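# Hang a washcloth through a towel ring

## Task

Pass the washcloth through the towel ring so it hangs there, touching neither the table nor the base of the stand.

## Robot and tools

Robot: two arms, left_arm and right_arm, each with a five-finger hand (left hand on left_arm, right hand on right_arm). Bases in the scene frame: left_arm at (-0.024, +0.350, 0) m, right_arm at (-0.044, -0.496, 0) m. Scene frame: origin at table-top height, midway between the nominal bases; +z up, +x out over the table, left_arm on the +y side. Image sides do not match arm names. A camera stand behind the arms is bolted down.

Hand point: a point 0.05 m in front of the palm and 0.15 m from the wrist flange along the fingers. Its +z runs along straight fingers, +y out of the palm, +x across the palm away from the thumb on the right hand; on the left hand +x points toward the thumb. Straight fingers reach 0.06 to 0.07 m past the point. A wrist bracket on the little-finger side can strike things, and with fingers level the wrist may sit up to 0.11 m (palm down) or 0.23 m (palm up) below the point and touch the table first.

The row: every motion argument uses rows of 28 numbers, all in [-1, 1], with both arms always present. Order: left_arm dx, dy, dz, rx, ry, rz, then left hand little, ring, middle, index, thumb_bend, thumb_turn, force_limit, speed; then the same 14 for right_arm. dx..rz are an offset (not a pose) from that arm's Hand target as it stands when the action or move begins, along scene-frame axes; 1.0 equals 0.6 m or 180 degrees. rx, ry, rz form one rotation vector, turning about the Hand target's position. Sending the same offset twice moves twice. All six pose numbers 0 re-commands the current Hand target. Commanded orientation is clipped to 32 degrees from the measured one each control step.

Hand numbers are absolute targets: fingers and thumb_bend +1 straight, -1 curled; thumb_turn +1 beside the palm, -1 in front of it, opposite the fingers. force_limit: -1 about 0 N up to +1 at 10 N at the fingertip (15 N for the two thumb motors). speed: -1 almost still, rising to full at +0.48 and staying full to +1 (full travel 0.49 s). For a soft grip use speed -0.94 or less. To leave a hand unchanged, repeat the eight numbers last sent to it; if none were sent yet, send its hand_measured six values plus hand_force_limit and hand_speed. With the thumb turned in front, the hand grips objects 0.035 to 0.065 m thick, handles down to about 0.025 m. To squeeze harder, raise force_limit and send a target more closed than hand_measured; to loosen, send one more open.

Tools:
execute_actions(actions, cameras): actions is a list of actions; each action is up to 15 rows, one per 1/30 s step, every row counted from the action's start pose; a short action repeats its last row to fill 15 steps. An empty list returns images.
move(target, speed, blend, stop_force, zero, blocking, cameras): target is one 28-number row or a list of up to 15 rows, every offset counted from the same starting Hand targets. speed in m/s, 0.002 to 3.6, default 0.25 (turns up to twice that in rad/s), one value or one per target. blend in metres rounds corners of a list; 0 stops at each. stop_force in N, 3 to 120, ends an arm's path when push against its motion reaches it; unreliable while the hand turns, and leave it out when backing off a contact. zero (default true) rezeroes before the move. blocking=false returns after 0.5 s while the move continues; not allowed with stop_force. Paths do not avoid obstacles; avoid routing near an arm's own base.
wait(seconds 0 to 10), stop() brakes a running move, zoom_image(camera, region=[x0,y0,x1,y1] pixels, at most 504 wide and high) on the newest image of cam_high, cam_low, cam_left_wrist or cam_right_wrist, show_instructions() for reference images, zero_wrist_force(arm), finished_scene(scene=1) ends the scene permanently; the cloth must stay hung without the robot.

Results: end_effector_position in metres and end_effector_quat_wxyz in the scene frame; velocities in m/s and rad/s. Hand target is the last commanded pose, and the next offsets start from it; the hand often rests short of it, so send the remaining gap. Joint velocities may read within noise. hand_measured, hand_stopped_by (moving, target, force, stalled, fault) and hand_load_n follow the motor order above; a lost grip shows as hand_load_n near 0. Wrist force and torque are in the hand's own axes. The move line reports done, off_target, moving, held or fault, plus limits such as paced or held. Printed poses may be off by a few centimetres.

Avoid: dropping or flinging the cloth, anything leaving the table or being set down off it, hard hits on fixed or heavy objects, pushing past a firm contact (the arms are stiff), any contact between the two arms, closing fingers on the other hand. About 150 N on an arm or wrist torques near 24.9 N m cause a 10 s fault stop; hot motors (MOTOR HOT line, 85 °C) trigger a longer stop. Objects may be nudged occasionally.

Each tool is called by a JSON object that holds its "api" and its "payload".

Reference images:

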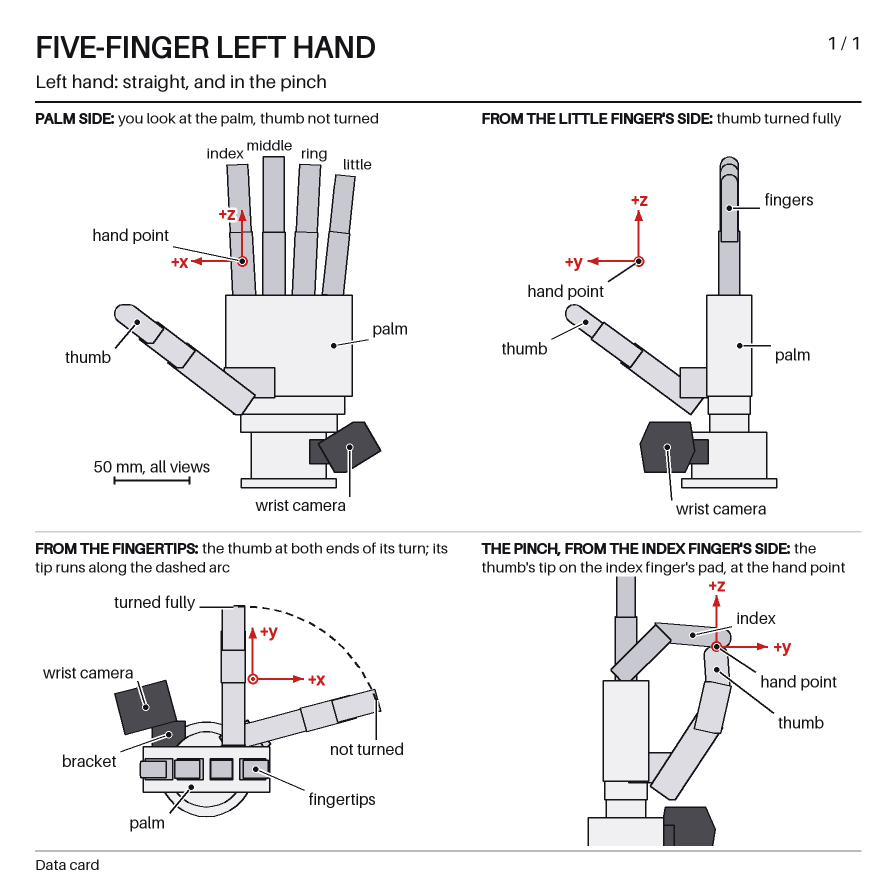

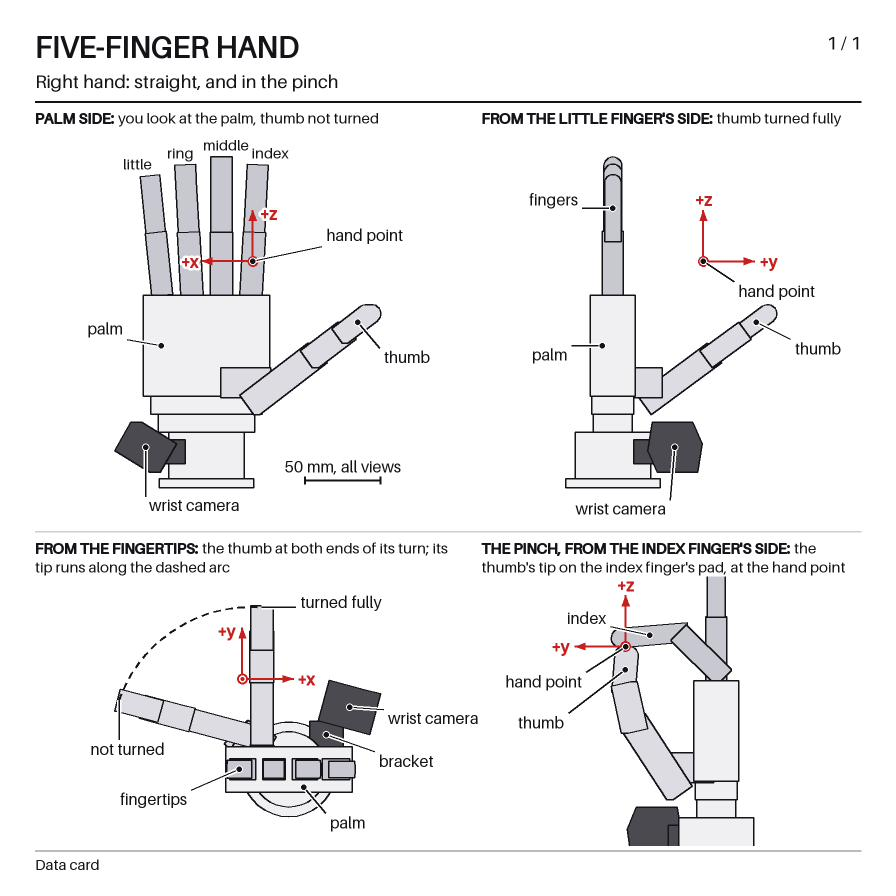

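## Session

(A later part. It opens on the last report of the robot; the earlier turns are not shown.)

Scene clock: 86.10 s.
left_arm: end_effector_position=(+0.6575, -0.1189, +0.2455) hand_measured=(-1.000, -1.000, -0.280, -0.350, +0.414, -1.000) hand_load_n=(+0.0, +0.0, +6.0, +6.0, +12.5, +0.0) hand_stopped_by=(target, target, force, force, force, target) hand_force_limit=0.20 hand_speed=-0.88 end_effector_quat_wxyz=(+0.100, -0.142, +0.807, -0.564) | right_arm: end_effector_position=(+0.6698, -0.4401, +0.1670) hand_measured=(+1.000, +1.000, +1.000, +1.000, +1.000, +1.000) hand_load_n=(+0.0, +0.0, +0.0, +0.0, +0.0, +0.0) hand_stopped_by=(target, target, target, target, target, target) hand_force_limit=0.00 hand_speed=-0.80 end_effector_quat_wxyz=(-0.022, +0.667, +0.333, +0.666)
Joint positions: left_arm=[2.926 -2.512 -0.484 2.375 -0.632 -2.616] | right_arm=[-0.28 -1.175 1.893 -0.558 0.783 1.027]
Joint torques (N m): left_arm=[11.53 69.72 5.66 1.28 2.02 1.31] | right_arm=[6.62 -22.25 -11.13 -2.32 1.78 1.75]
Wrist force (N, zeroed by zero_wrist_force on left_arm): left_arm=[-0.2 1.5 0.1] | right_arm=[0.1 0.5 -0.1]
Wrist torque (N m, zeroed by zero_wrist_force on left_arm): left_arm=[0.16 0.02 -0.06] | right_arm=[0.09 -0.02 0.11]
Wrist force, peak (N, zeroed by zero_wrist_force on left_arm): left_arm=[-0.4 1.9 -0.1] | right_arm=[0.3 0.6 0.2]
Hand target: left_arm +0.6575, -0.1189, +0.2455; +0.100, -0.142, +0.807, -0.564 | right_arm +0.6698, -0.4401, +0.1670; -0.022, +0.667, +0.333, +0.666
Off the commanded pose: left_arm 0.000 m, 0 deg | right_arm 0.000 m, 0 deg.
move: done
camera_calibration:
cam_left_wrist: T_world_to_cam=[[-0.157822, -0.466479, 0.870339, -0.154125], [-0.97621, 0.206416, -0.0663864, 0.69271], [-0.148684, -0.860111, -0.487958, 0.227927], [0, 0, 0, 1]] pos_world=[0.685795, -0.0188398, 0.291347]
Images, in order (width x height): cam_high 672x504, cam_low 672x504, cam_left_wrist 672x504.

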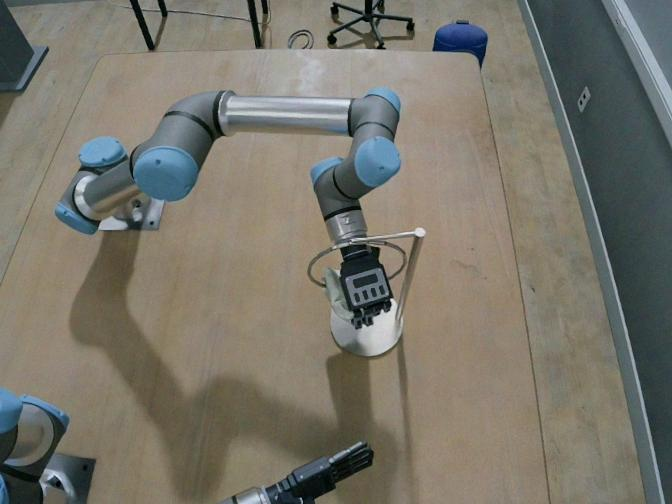

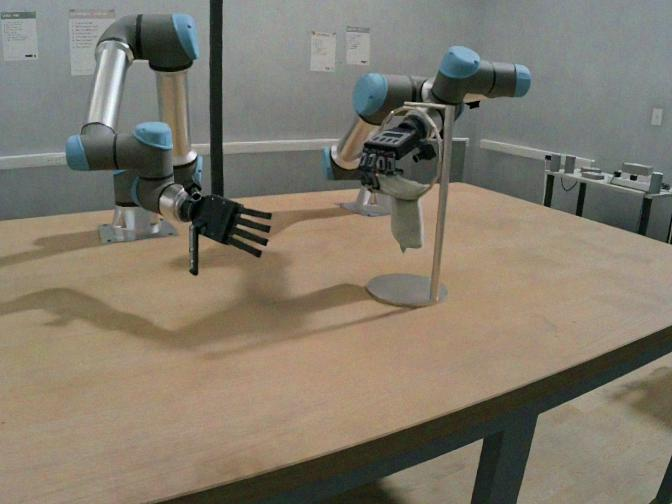

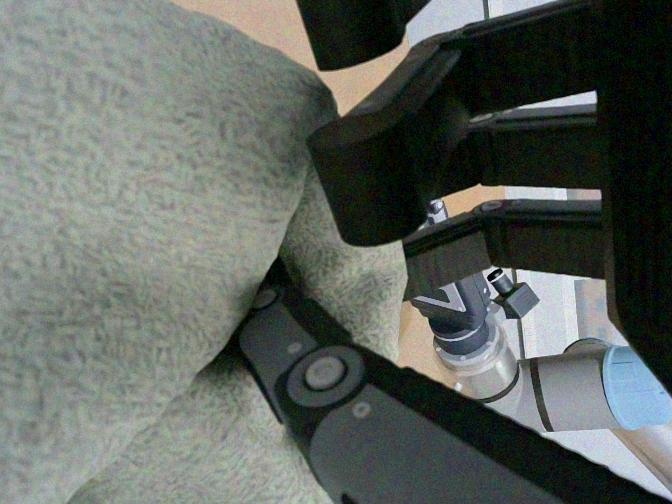

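{"api": "move", "payload": {"target": [[0,0,0,0,0,0,-1,-1,0.2,0.2,0.0,-1,0.2,-0.8,0,0,0,0,0,0,1,1,1,1,1,1,0,-0.8]], "speed": 0.03, "cameras": ["cam_high","cam_low","cam_left_wrist"]}}

{"api": "zoom_image", "payload": {"camera": "cam_low", "region": [340, 90, 480, 270]}}

{"api": "zoom_image", "payload": {"camera": "cam_high", "region": [300, 210, 440, 350]}}

Scene clock: 87.73 s.
left_arm: end_effector_position=(+0.6575, -0.1189, +0.2455) hand_measured=(-1.000, -1.000, +0.200, +0.200, +0.412, -1.000) hand_load_n=(+0.0, +0.0, -0.5, +0.0, +0.0, +0.0) hand_stopped_by=(target, target, target, target, force, target) hand_force_limit=0.20 hand_speed=-0.80 end_effector_quat_wxyz=(+0.100, -0.142, +0.807, -0.564) | right_arm: end_effector_position=(+0.6698, -0.4401, +0.1670) hand_measured=(+1.000, +1.000, +1.000, +1.000, +1.000, +1.000) hand_load_n=(+0.0, +0.0, +0.0, +0.0, +0.0, +0.0) hand_stopped_by=(target, target, target, target, target, target) hand_force_limit=0.00 hand_speed=-0.80 end_effector_quat_wxyz=(-0.022, +0.667, +0.333, +0.666)
Joint positions: left_arm=[2.926 -2.512 -0.484 2.375 -0.632 -2.616] | right_arm=[-0.28 -1.175 1.893 -0.558 0.783 1.027]
Joint torques (N m): left_arm=[11.44 70.46 5.96 1.06 2.02 0.93] | right_arm=[6.09 -22.55 -9.26 -2.23 1.58 1.76]
Wrist force (N, zeroed by zero_wrist_force on left_arm): left_arm=[0.0 1.4 0.3] | right_arm=[0.2 -0.1 -0.1]
Wrist torque (N m, zeroed by zero_wrist_force on left_arm): left_arm=[0.19 0.00 -0.06] | right_arm=[0.00 -0.02 0.10]
Wrist force, peak (N, zeroed by zero_wrist_force on left_arm): left_arm=[0.0 1.9 -0.2] | right_arm=[0.2 0.5 0.5]
Hand target: left_arm +0.6575, -0.1189, +0.2455; +0.100, -0.142, +0.807, -0.564 | right_arm +0.6698, -0.4401, +0.1670; -0.022, +0.667, +0.333, +0.666
Off the commanded pose: left_arm 0.000 m, 0 deg | right_arm 0.000 m, 0 deg.
move: done
camera_calibration:
cam_left_wrist: T_world_to_cam=[[-0.157822, -0.466479, 0.870339, -0.154125], [-0.97621, 0.206416, -0.0663864, 0.69271], [-0.148684, -0.860111, -0.487958, 0.227927], [0, 0, 0, 1]] pos_world=[0.685795, -0.0188398, 0.291347]
Images, in order (width x height): cam_high 672x504, cam_low 672x504, cam_left_wrist 672x504.

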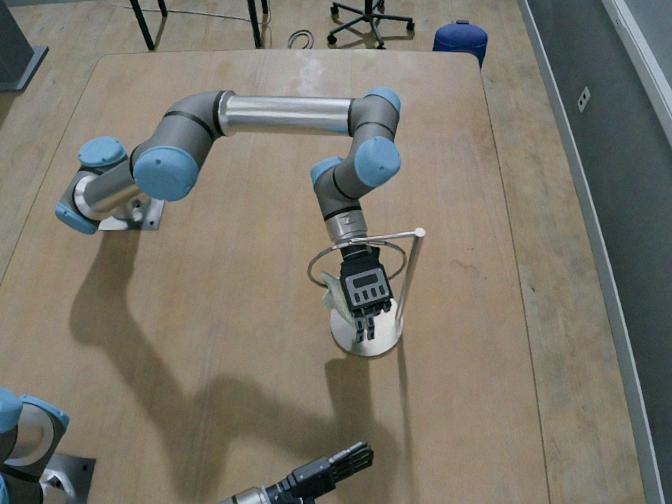

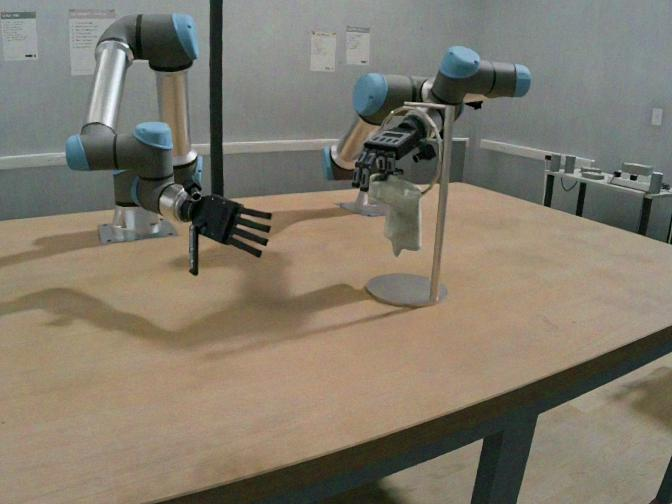

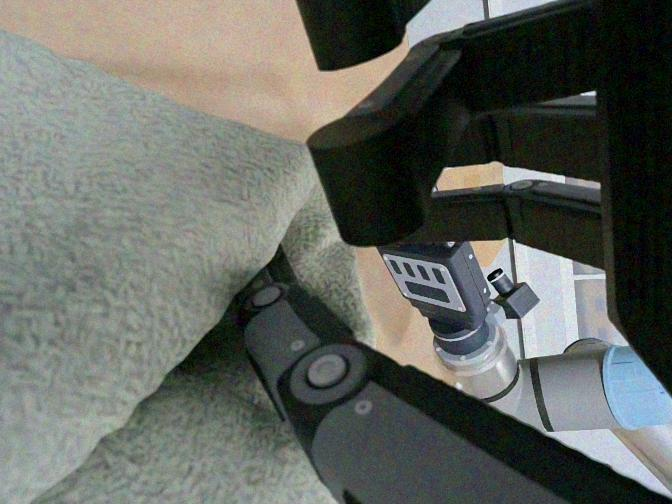

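Scaled by 2.800 from the camera's 672x504 image, which has a finer 960x720 frame.

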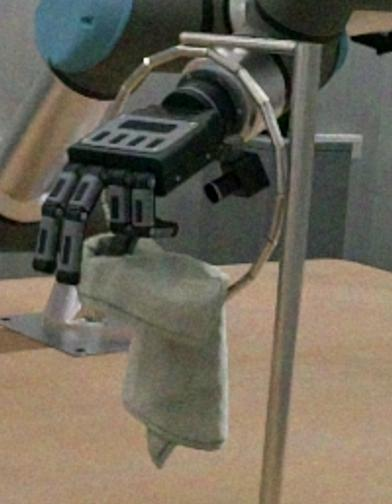

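Scaled by 3.600 from the camera's 672x504 image, which has a finer 960x720 frame.

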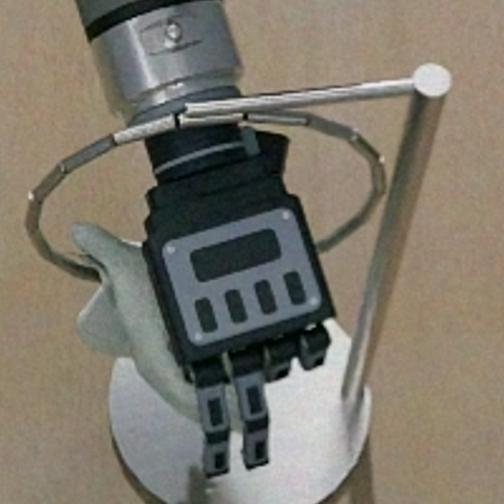

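{"api": "zoom_image", "payload": {"camera": "cam_low", "region": [345, 140, 435, 220]}}

Scaled by 5.600 from the camera's 672x504 image, which has a finer 960x720 frame.

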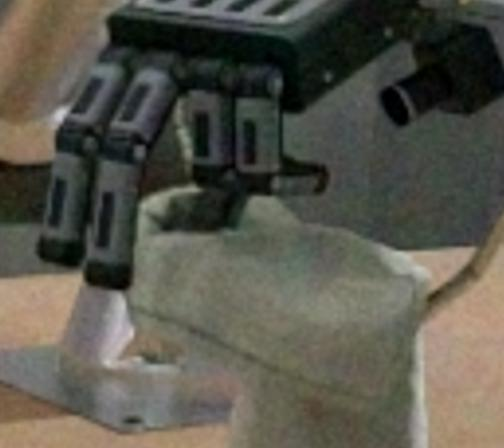

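{"api": "move", "payload": {"target": [[0,0,0,0,0,0,-1,-1,0.25,0.25,-0.3,-1,0.2,-0.8,0,0,0,0,0,0,1,1,1,1,1,1,0,-0.8]], "speed": 0.03, "cameras": ["cam_high","cam_low","cam_left_wrist"]}}

{"api": "zoom_image", "payload": {"camera": "cam_low", "region": [345, 130, 455, 270]}}

{"api": "zoom_image", "payload": {"camera": "cam_high", "region": [300, 210, 440, 350]}}

Scene clock: 92.07 s.
left_arm: end_effector_position=(+0.6575, -0.1189, +0.2455) hand_measured=(-1.000, -1.000, +0.250, +0.250, -0.300, -1.000) hand_load_n=(+0.0, +0.5, +0.0, +0.0, +0.0, +0.0) hand_stopped_by=(target, target, target, target, target, target) hand_force_limit=0.20 hand_speed=-0.80 end_effector_quat_wxyz=(+0.100, -0.142, +0.807, -0.564) | right_arm: end_effector_position=(+0.6698, -0.4401, +0.1670) hand_measured=(+1.000, +1.000, +1.000, +1.000, +1.000, +1.000) hand_load_n=(+0.0, +0.0, +0.0, +0.0, +0.5, +0.0) hand_stopped_by=(target, target, target, target, target, target) hand_force_limit=0.00 hand_speed=-0.80 end_effector_quat_wxyz=(-0.022, +0.667, +0.333, +0.666)
Joint positions: left_arm=[2.926 -2.512 -0.484 2.375 -0.632 -2.616] | right_arm=[-0.28 -1.175 1.893 -0.558 0.783 1.027]
Joint torques (N m): left_arm=[10.38 69.85 8.17 0.26 1.71 0.01] | right_arm=[7.17 -22.36 -6.97 -2.4 1.74 1.6]
Wrist force (N, zeroed by zero_wrist_force on left_arm): left_arm=[-0.1 1.3 0.4] | right_arm=[0.0 0.1 0.2]
Wrist torque (N m, zeroed by zero_wrist_force on left_arm): left_arm=[0.19 0.02 -0.06] | right_arm=[0.02 0.00 0.09]
Wrist force, peak (N, zeroed by zero_wrist_force on left_arm): left_arm=[0.0 2.1 0.0] | right_arm=[0.0 0.5 0.3]
Hand target: left_arm +0.6575, -0.1189, +0.2455; +0.100, -0.142, +0.807, -0.564 | right_arm +0.6698, -0.4401, +0.1670; -0.022, +0.667, +0.333, +0.666
Off the commanded pose: left_arm 0.000 m, 0 deg | right_arm 0.000 m, 0 deg.
move: done
camera_calibration:
cam_left_wrist: T_world_to_cam=[[-0.157822, -0.466479, 0.870339, -0.154125], [-0.97621, 0.206416, -0.0663864, 0.69271], [-0.148684, -0.860111, -0.487958, 0.227927], [0, 0, 0, 1]] pos_world=[0.685795, -0.0188398, 0.291347]
Images, in order (width x height): cam_high 672x504, cam_low 672x504, cam_left_wrist 672x504.

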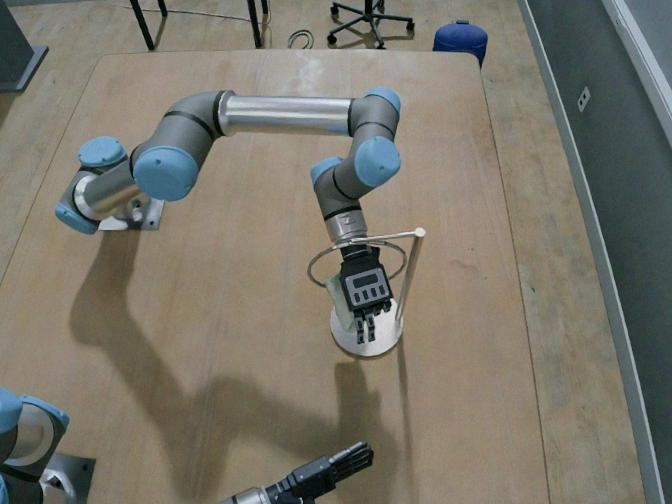

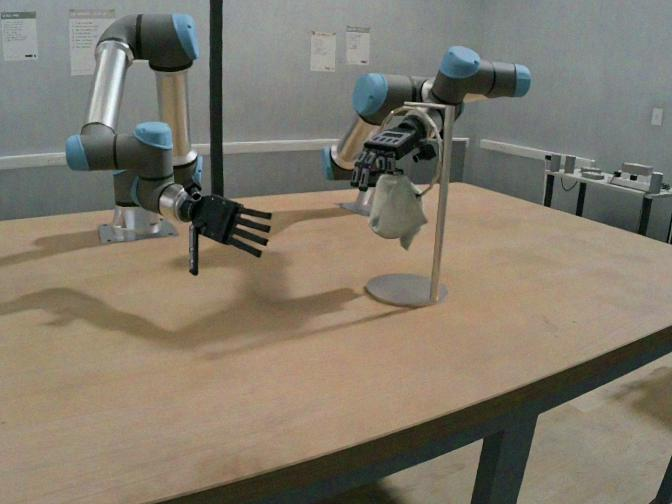

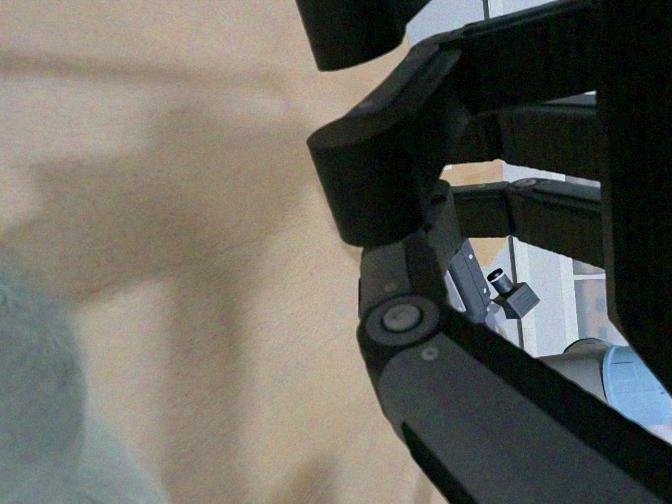

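Scaled by 3.600 from the camera's 672x504 image, which has a finer 960x720 frame.

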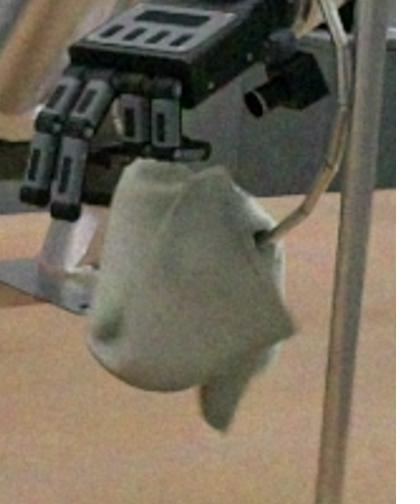

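Scaled by 3.600 from the camera's 672x504 image, which has a finer 960x720 frame.

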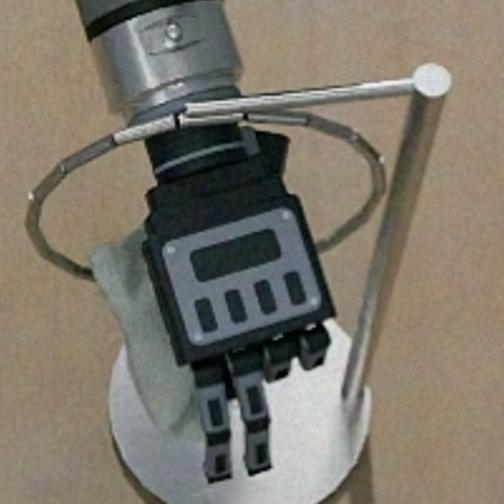

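{"api": "move", "payload": {"target": [[0,0,0,0,0,0,-1,-1,0.9,0.9,-0.9,-1,0.2,-0.7,0,0,0,0,0,0,1,1,1,1,1,1,0,-0.8]], "speed": 0.03}}

{"api": "move", "payload": {"target": [[-0.0267,0.0736,0.0285,0,0,0,-1,-1,0.9,0.9,-0.9,-1,0.2,-0.7,0,0,0,0,0,0,1,1,1,1,1,1,0,-0.8]], "speed": 0.05, "stop_force": 5, "cameras": ["cam_high","cam_low","cam_left_wrist"]}}

{"api": "zoom_image", "payload": {"camera": "cam_low", "region": [345, 90, 455, 270]}}

{"api": "zoom_image", "payload": {"camera": "cam_high", "region": [300, 210, 440, 350]}}

Scene clock: 94.67 s.
left_arm: end_effector_position=(+0.6575, -0.1189, +0.2455) hand_measured=(-1.000, -1.000, +0.900, +0.900, -0.900, -1.000) hand_load_n=(+0.0, +0.0, +0.0, +0.0, +0.0, +0.0) hand_stopped_by=(target, target, target, target, target, target) hand_force_limit=0.20 hand_speed=-0.70 end_effector_quat_wxyz=(+0.100, -0.142, +0.807, -0.564) | right_arm: end_effector_position=(+0.6698, -0.4401, +0.1670) hand_measured=(+1.000, +1.000, +1.000, +1.000, +1.000, +1.000) hand_load_n=(+0.0, +0.0, +0.0, +0.0, +0.0, -0.5) hand_stopped_by=(target, target, target, target, target, target) hand_force_limit=0.00 hand_speed=-0.80 end_effector_quat_wxyz=(-0.022, +0.667, +0.333, +0.666)
Joint positions: left_arm=[2.926 -2.512 -0.484 2.375 -0.632 -2.616] | right_arm=[-0.28 -1.175 1.893 -0.558 0.783 1.027]
Joint torques (N m): left_arm=[9.39 69.44 8.87 -0.22 1.61 -0.6] | right_arm=[5.98 -22.91 -6.65 -2.25 1.69 1.74]
Wrist force (N, zeroed by zero_wrist_force on left_arm): left_arm=[0.1 1.5 0.6] | right_arm=[0.1 0.2 0.0]
Wrist torque (N m, zeroed by zero_wrist_force on left_arm): left_arm=[0.20 0.00 -0.06] | right_arm=[0.04 0.00 0.10]
Wrist force, peak (N, zeroed by zero_wrist_force on left_arm): left_arm=[-0.1 1.7 0.3] | right_arm=[0.5 0.1 0.3]
Hand target: left_arm +0.6575, -0.1189, +0.2455; +0.100, -0.142, +0.807, -0.564 | right_arm +0.6698, -0.4401, +0.1670; -0.022, +0.667, +0.333, +0.666
Off the commanded pose: left_arm 0.000 m, 0 deg | right_arm 0.000 m, 0 deg.
move: done

Scene clock: 96.73 s.
left_arm: end_effector_position=(+0.6414, -0.0748, +0.2626) hand_measured=(-1.000, -1.000, +0.900, +0.900, -0.900, -1.000) hand_load_n=(+0.0, +0.0, +0.0, +0.0, +0.0, +0.0) hand_stopped_by=(target, target, target, target, target, target) hand_force_limit=0.20 hand_speed=-0.70 end_effector_quat_wxyz=(+0.100, -0.142, +0.807, -0.564) | right_arm: end_effector_position=(+0.6698, -0.4401, +0.1670) hand_measured=(+1.000, +1.000, +1.000, +1.000, +1.000, +1.000) hand_load_n=(+0.0, -0.5, +0.0, +0.0, +0.0, +0.0) hand_stopped_by=(target, target, target, target, target, target) hand_force_limit=0.00 hand_speed=-0.80 end_effector_quat_wxyz=(-0.022, +0.667, +0.333, +0.666)
Joint positions: left_arm=[2.988 -2.403 -0.651 2.377 -0.582 -2.55] | right_arm=[-0.28 -1.175 1.893 -0.558 0.783 1.027]
Joint torques (N m): left_arm=[-13.26 41.81 31.7 0.97 -0.52 0.53] | right_arm=[6.24 -22.48 -7.06 -2.35 1.67 1.65]
Wrist force (N, zeroed by zero_wrist_force on left_arm): left_arm=[-0.2 1.5 0.4] | right_arm=[0.2 0.2 0.2]
Wrist torque (N m, zeroed by zero_wrist_force on left_arm): left_arm=[0.22 0.04 -0.09] | right_arm=[0.03 -0.02 0.11]
Wrist force, peak (N, zeroed by zero_wrist_force on left_arm): left_arm=[0.1 1.6 0.9] | right_arm=[0.2 0.5 0.3]
Hand target: left_arm +0.6415, -0.0748, +0.2626; +0.100, -0.142, +0.807, -0.564 | right_arm +0.6698, -0.4401, +0.1670; -0.022, +0.667, +0.333, +0.666
Off the commanded pose: left_arm 0.000 m, 0 deg | right_arm 0.000 m, 0 deg.
move: done
camera_calibration:
cam_left_wrist: T_world_to_cam=[[-0.157808, -0.466403, 0.870382, -0.150986], [-0.976211, 0.20641, -0.0663888, 0.669124], [-0.148692, -0.860153, -0.487881, 0.271806], [0, 0, 0, 1]] pos_world=[0.669795, 0.0252601, 0.308447]
Images, in order (width x height): cam_high 672x504, cam_low 672x504, cam_left_wrist 672x504.

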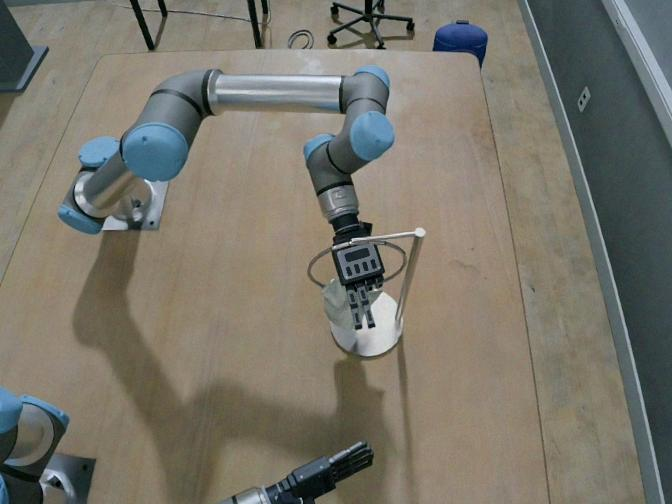

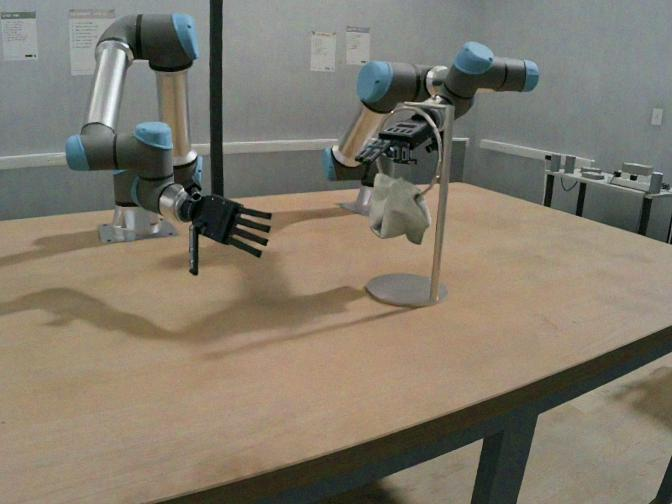

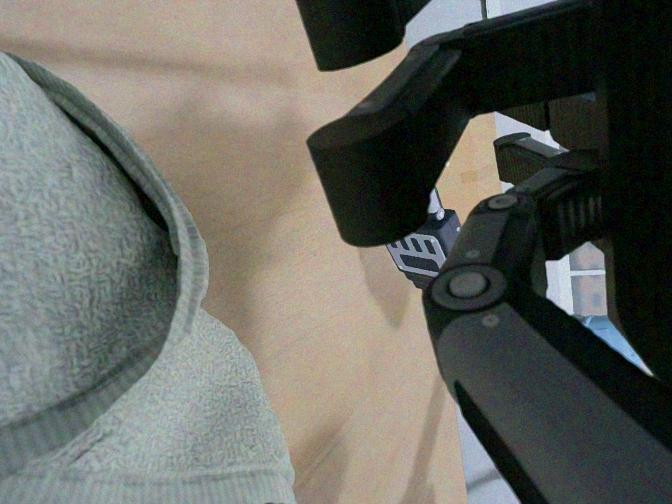

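Scaled by 2.800 from the camera's 672x504 image, which has a finer 960x720 frame.

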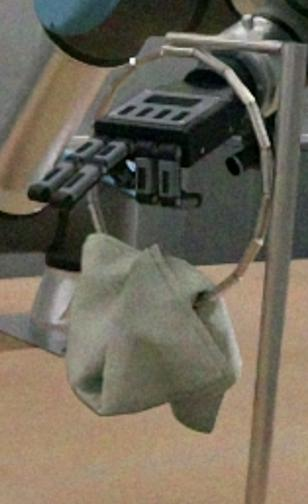

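Scaled by 3.600 from the camera's 672x504 image, which has a finer 960x720 frame.

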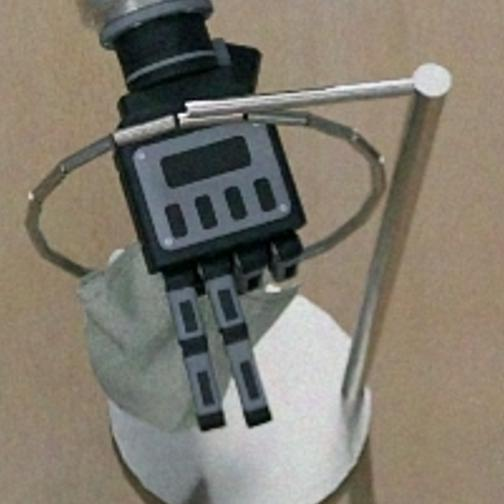

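{"api": "move", "payload": {"target": [[-0.0936,0.2576,0.0998,0,0,0,-1,-1,0.9,0.9,-0.9,-1,0.2,-0.7,0,0,0,0,0,0,1,1,1,1,1,1,0,-0.8]], "speed": 0.08, "stop_force": 6, "cameras": ["cam_high","cam_low"]}}

{"api": "zoom_image", "payload": {"camera": "cam_low", "region": [345, 90, 455, 320]}}

{"api": "zoom_image", "payload": {"camera": "cam_high", "region": [290, 180, 440, 370]}}

Scene clock: 100.17 s.
left_arm: end_effector_position=(+0.5853, +0.0798, +0.3225) hand_measured=(-1.000, -1.000, +0.900, +0.900, -0.900, -1.000) hand_load_n=(+0.0, +0.0, +0.0, +0.0, +0.0, +0.0) hand_stopped_by=(target, target, target, target, target, target) hand_force_limit=0.20 hand_speed=-0.70 end_effector_quat_wxyz=(+0.100, -0.142, +0.807, -0.564) | right_arm: end_effector_position=(+0.6698, -0.4401, +0.1670) hand_measured=(+1.000, +1.000, +1.000, +1.000, +1.000, +1.000) hand_load_n=(+0.0, +0.0, +0.0, +0.0, +0.0, +0.0) hand_stopped_by=(target, target, target, target, target, target) hand_force_limit=0.00 hand_speed=-0.80 end_effector_quat_wxyz=(-0.022, +0.667, +0.333, +0.666)
Joint positions: left_arm=[3.248 -2.188 -0.938 2.081 -0.409 -2.134] | right_arm=[-0.28 -1.175 1.893 -0.558 0.783 1.027]
Joint torques (N m): left_arm=[-12.8 33.92 31.04 -2.95 0.36 1.25] | right_arm=[5.6 -22.86 -6.14 -2.37 1.7 1.82]
Wrist force (N, zeroed by zero_wrist_force on left_arm): left_arm=[-0.1 1.4 0.3] | right_arm=[0.2 0.2 0.2]
Wrist torque (N m, zeroed by zero_wrist_force on left_arm): left_arm=[0.21 0.01 -0.05] | right_arm=[0.03 -0.05 0.11]
Wrist force, peak (N, zeroed by zero_wrist_force on left_arm): left_arm=[0.0 1.6 1.3] | right_arm=[0.2 0.5 0.3]
Hand target: left_arm +0.5853, +0.0798, +0.3225; +0.100, -0.142, +0.807, -0.564 | right_arm +0.6698, -0.4401, +0.1670; -0.022, +0.667, +0.333, +0.666
Off the commanded pose: left_arm 0.000 m, 0 deg | right_arm 0.000 m, 0 deg.
move: done
Images, in order (width x height): cam_high 672x504, cam_low 672x504.

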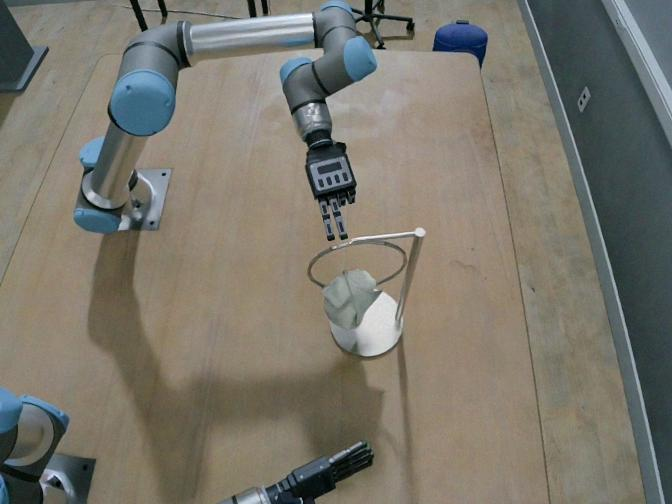

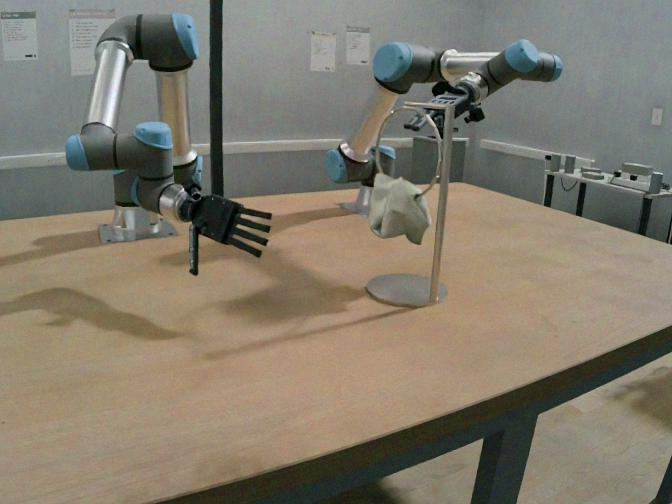

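Scaled by 2.191 from the camera's 672x504 image, which has a finer 960x720 frame.

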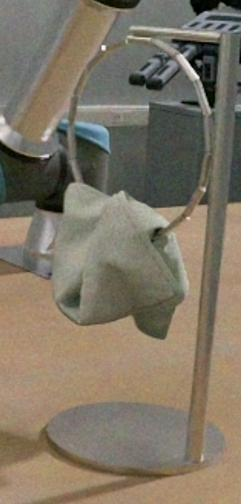

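Scaled by 2.653 from the camera's 672x504 image, which has a finer 960x720 frame.

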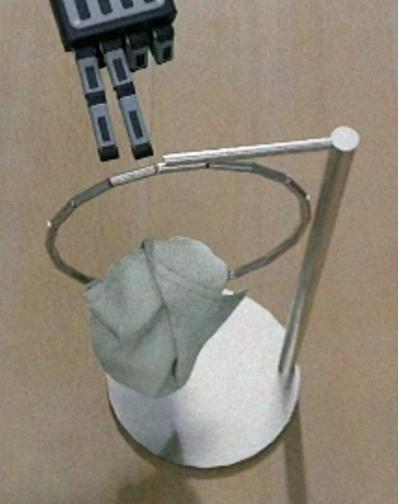

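{"api": "move", "payload": {"target": [[0,0.25,0.1,0,0,0,-1,-1,0.9,0.9,-0.9,-1,0.2,-0.7,0,0,0,0,0,0,1,1,1,1,1,1,0,-0.8]], "speed": 0.15, "cameras": ["cam_high","cam_low","cam_left_wrist"]}}

{"api": "zoom_image", "payload": {"camera": "cam_low", "region": [345, 90, 455, 320]}}

{"api": "zoom_image", "payload": {"camera": "cam_high", "region": [290, 180, 440, 370]}}

Scene clock: 102.13 s.
left_arm: end_effector_position=(+0.5853, +0.2298, +0.3824) hand_measured=(-1.000, -1.000, +0.900, +0.900, -0.900, -1.000) hand_load_n=(+0.0, +0.0, +0.0, +0.0, +0.5, +0.0) hand_stopped_by=(target, target, target, target, target, target) hand_force_limit=0.20 hand_speed=-0.70 end_effector_quat_wxyz=(+0.100, -0.142, +0.807, -0.564) | right_arm: end_effector_position=(+0.6698, -0.4401, +0.1670) hand_measured=(+1.000, +1.000, +1.000, +1.000, +1.000, +1.000) hand_load_n=(+0.0, +0.0, +0.0, +0.0, +0.0, +0.5) hand_stopped_by=(target, target, target, target, target, target) hand_force_limit=0.00 hand_speed=-0.80 end_effector_quat_wxyz=(-0.022, +0.667, +0.333, +0.666)
Joint positions: left_arm=[3.51 -2.239 -0.86 1.401 -0.355 -1.433] | right_arm=[-0.28 -1.175 1.893 -0.558 0.783 1.027]
Joint torques (N m): left_arm=[0.1 59.49 4.04 -4.05 2.74 1.38] | right_arm=[5.85 -22.62 -7.3 -2.27 1.6 1.61]
Wrist force (N, zeroed by zero_wrist_force on left_arm): left_arm=[-0.1 1.3 0.4] | right_arm=[-0.1 0.1 0.0]
Wrist torque (N m, zeroed by zero_wrist_force on left_arm): left_arm=[0.18 0.01 -0.06] | right_arm=[0.02 0.01 0.09]
Wrist force, peak (N, zeroed by zero_wrist_force on left_arm): left_arm=[0.4 1.8 1.9] | right_arm=[0.2 0.5 0.3]
Hand target: left_arm +0.5853, +0.2298, +0.3825; +0.100, -0.142, +0.807, -0.564 | right_arm +0.6698, -0.4401, +0.1670; -0.022, +0.667, +0.333, +0.666
Off the commanded pose: left_arm 0.000 m, 0 deg | right_arm 0.000 m, 0 deg.
move: done
camera_calibration:
cam_left_wrist: T_world_to_cam=[[-0.157822, -0.466465, 0.870346, -0.121913], [-0.976195, 0.206501, -0.066341, 0.559373], [-0.148782, -0.860098, -0.487951, 0.583933], [0, 0, 0, 1]] pos_world=[0.613695, 0.32986, 0.428147]
Images, in order (width x height): cam_high 672x504, cam_low 672x504, cam_left_wrist 672x504.

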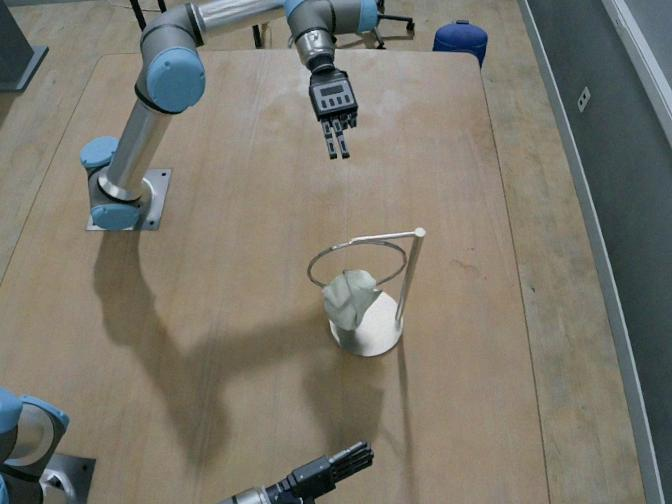

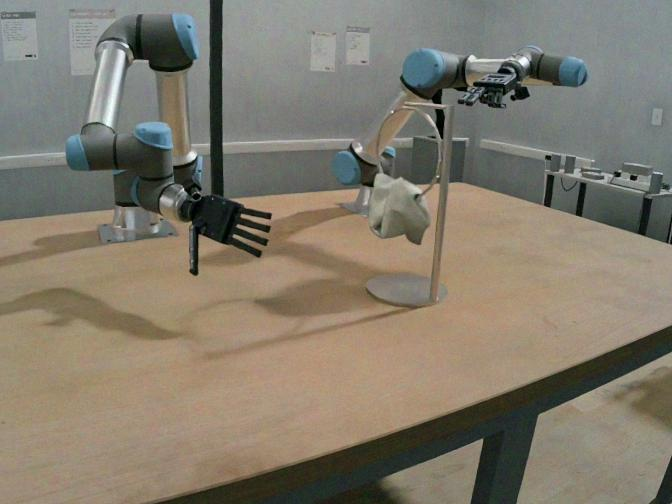

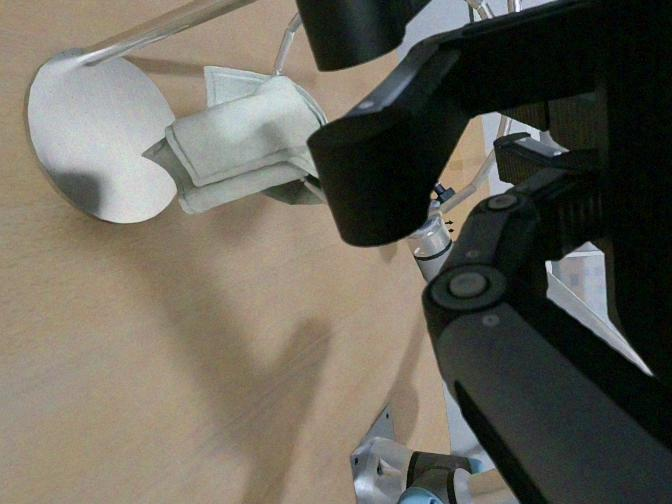

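Scaled by 2.191 from the camera's 672x504 image, which has a finer 960x720 frame.

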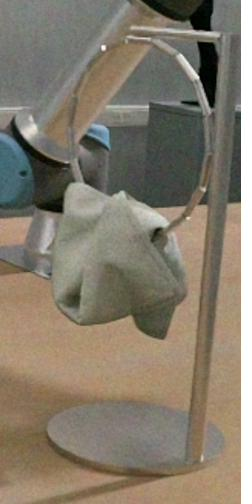

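Scaled by 2.653 from the camera's 672x504 image, which has a finer 960x720 frame.

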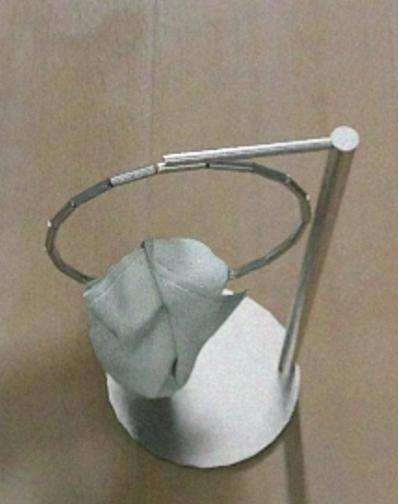

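{"api": "finished_scene", "payload": {}}

The scene is finished: the task was done.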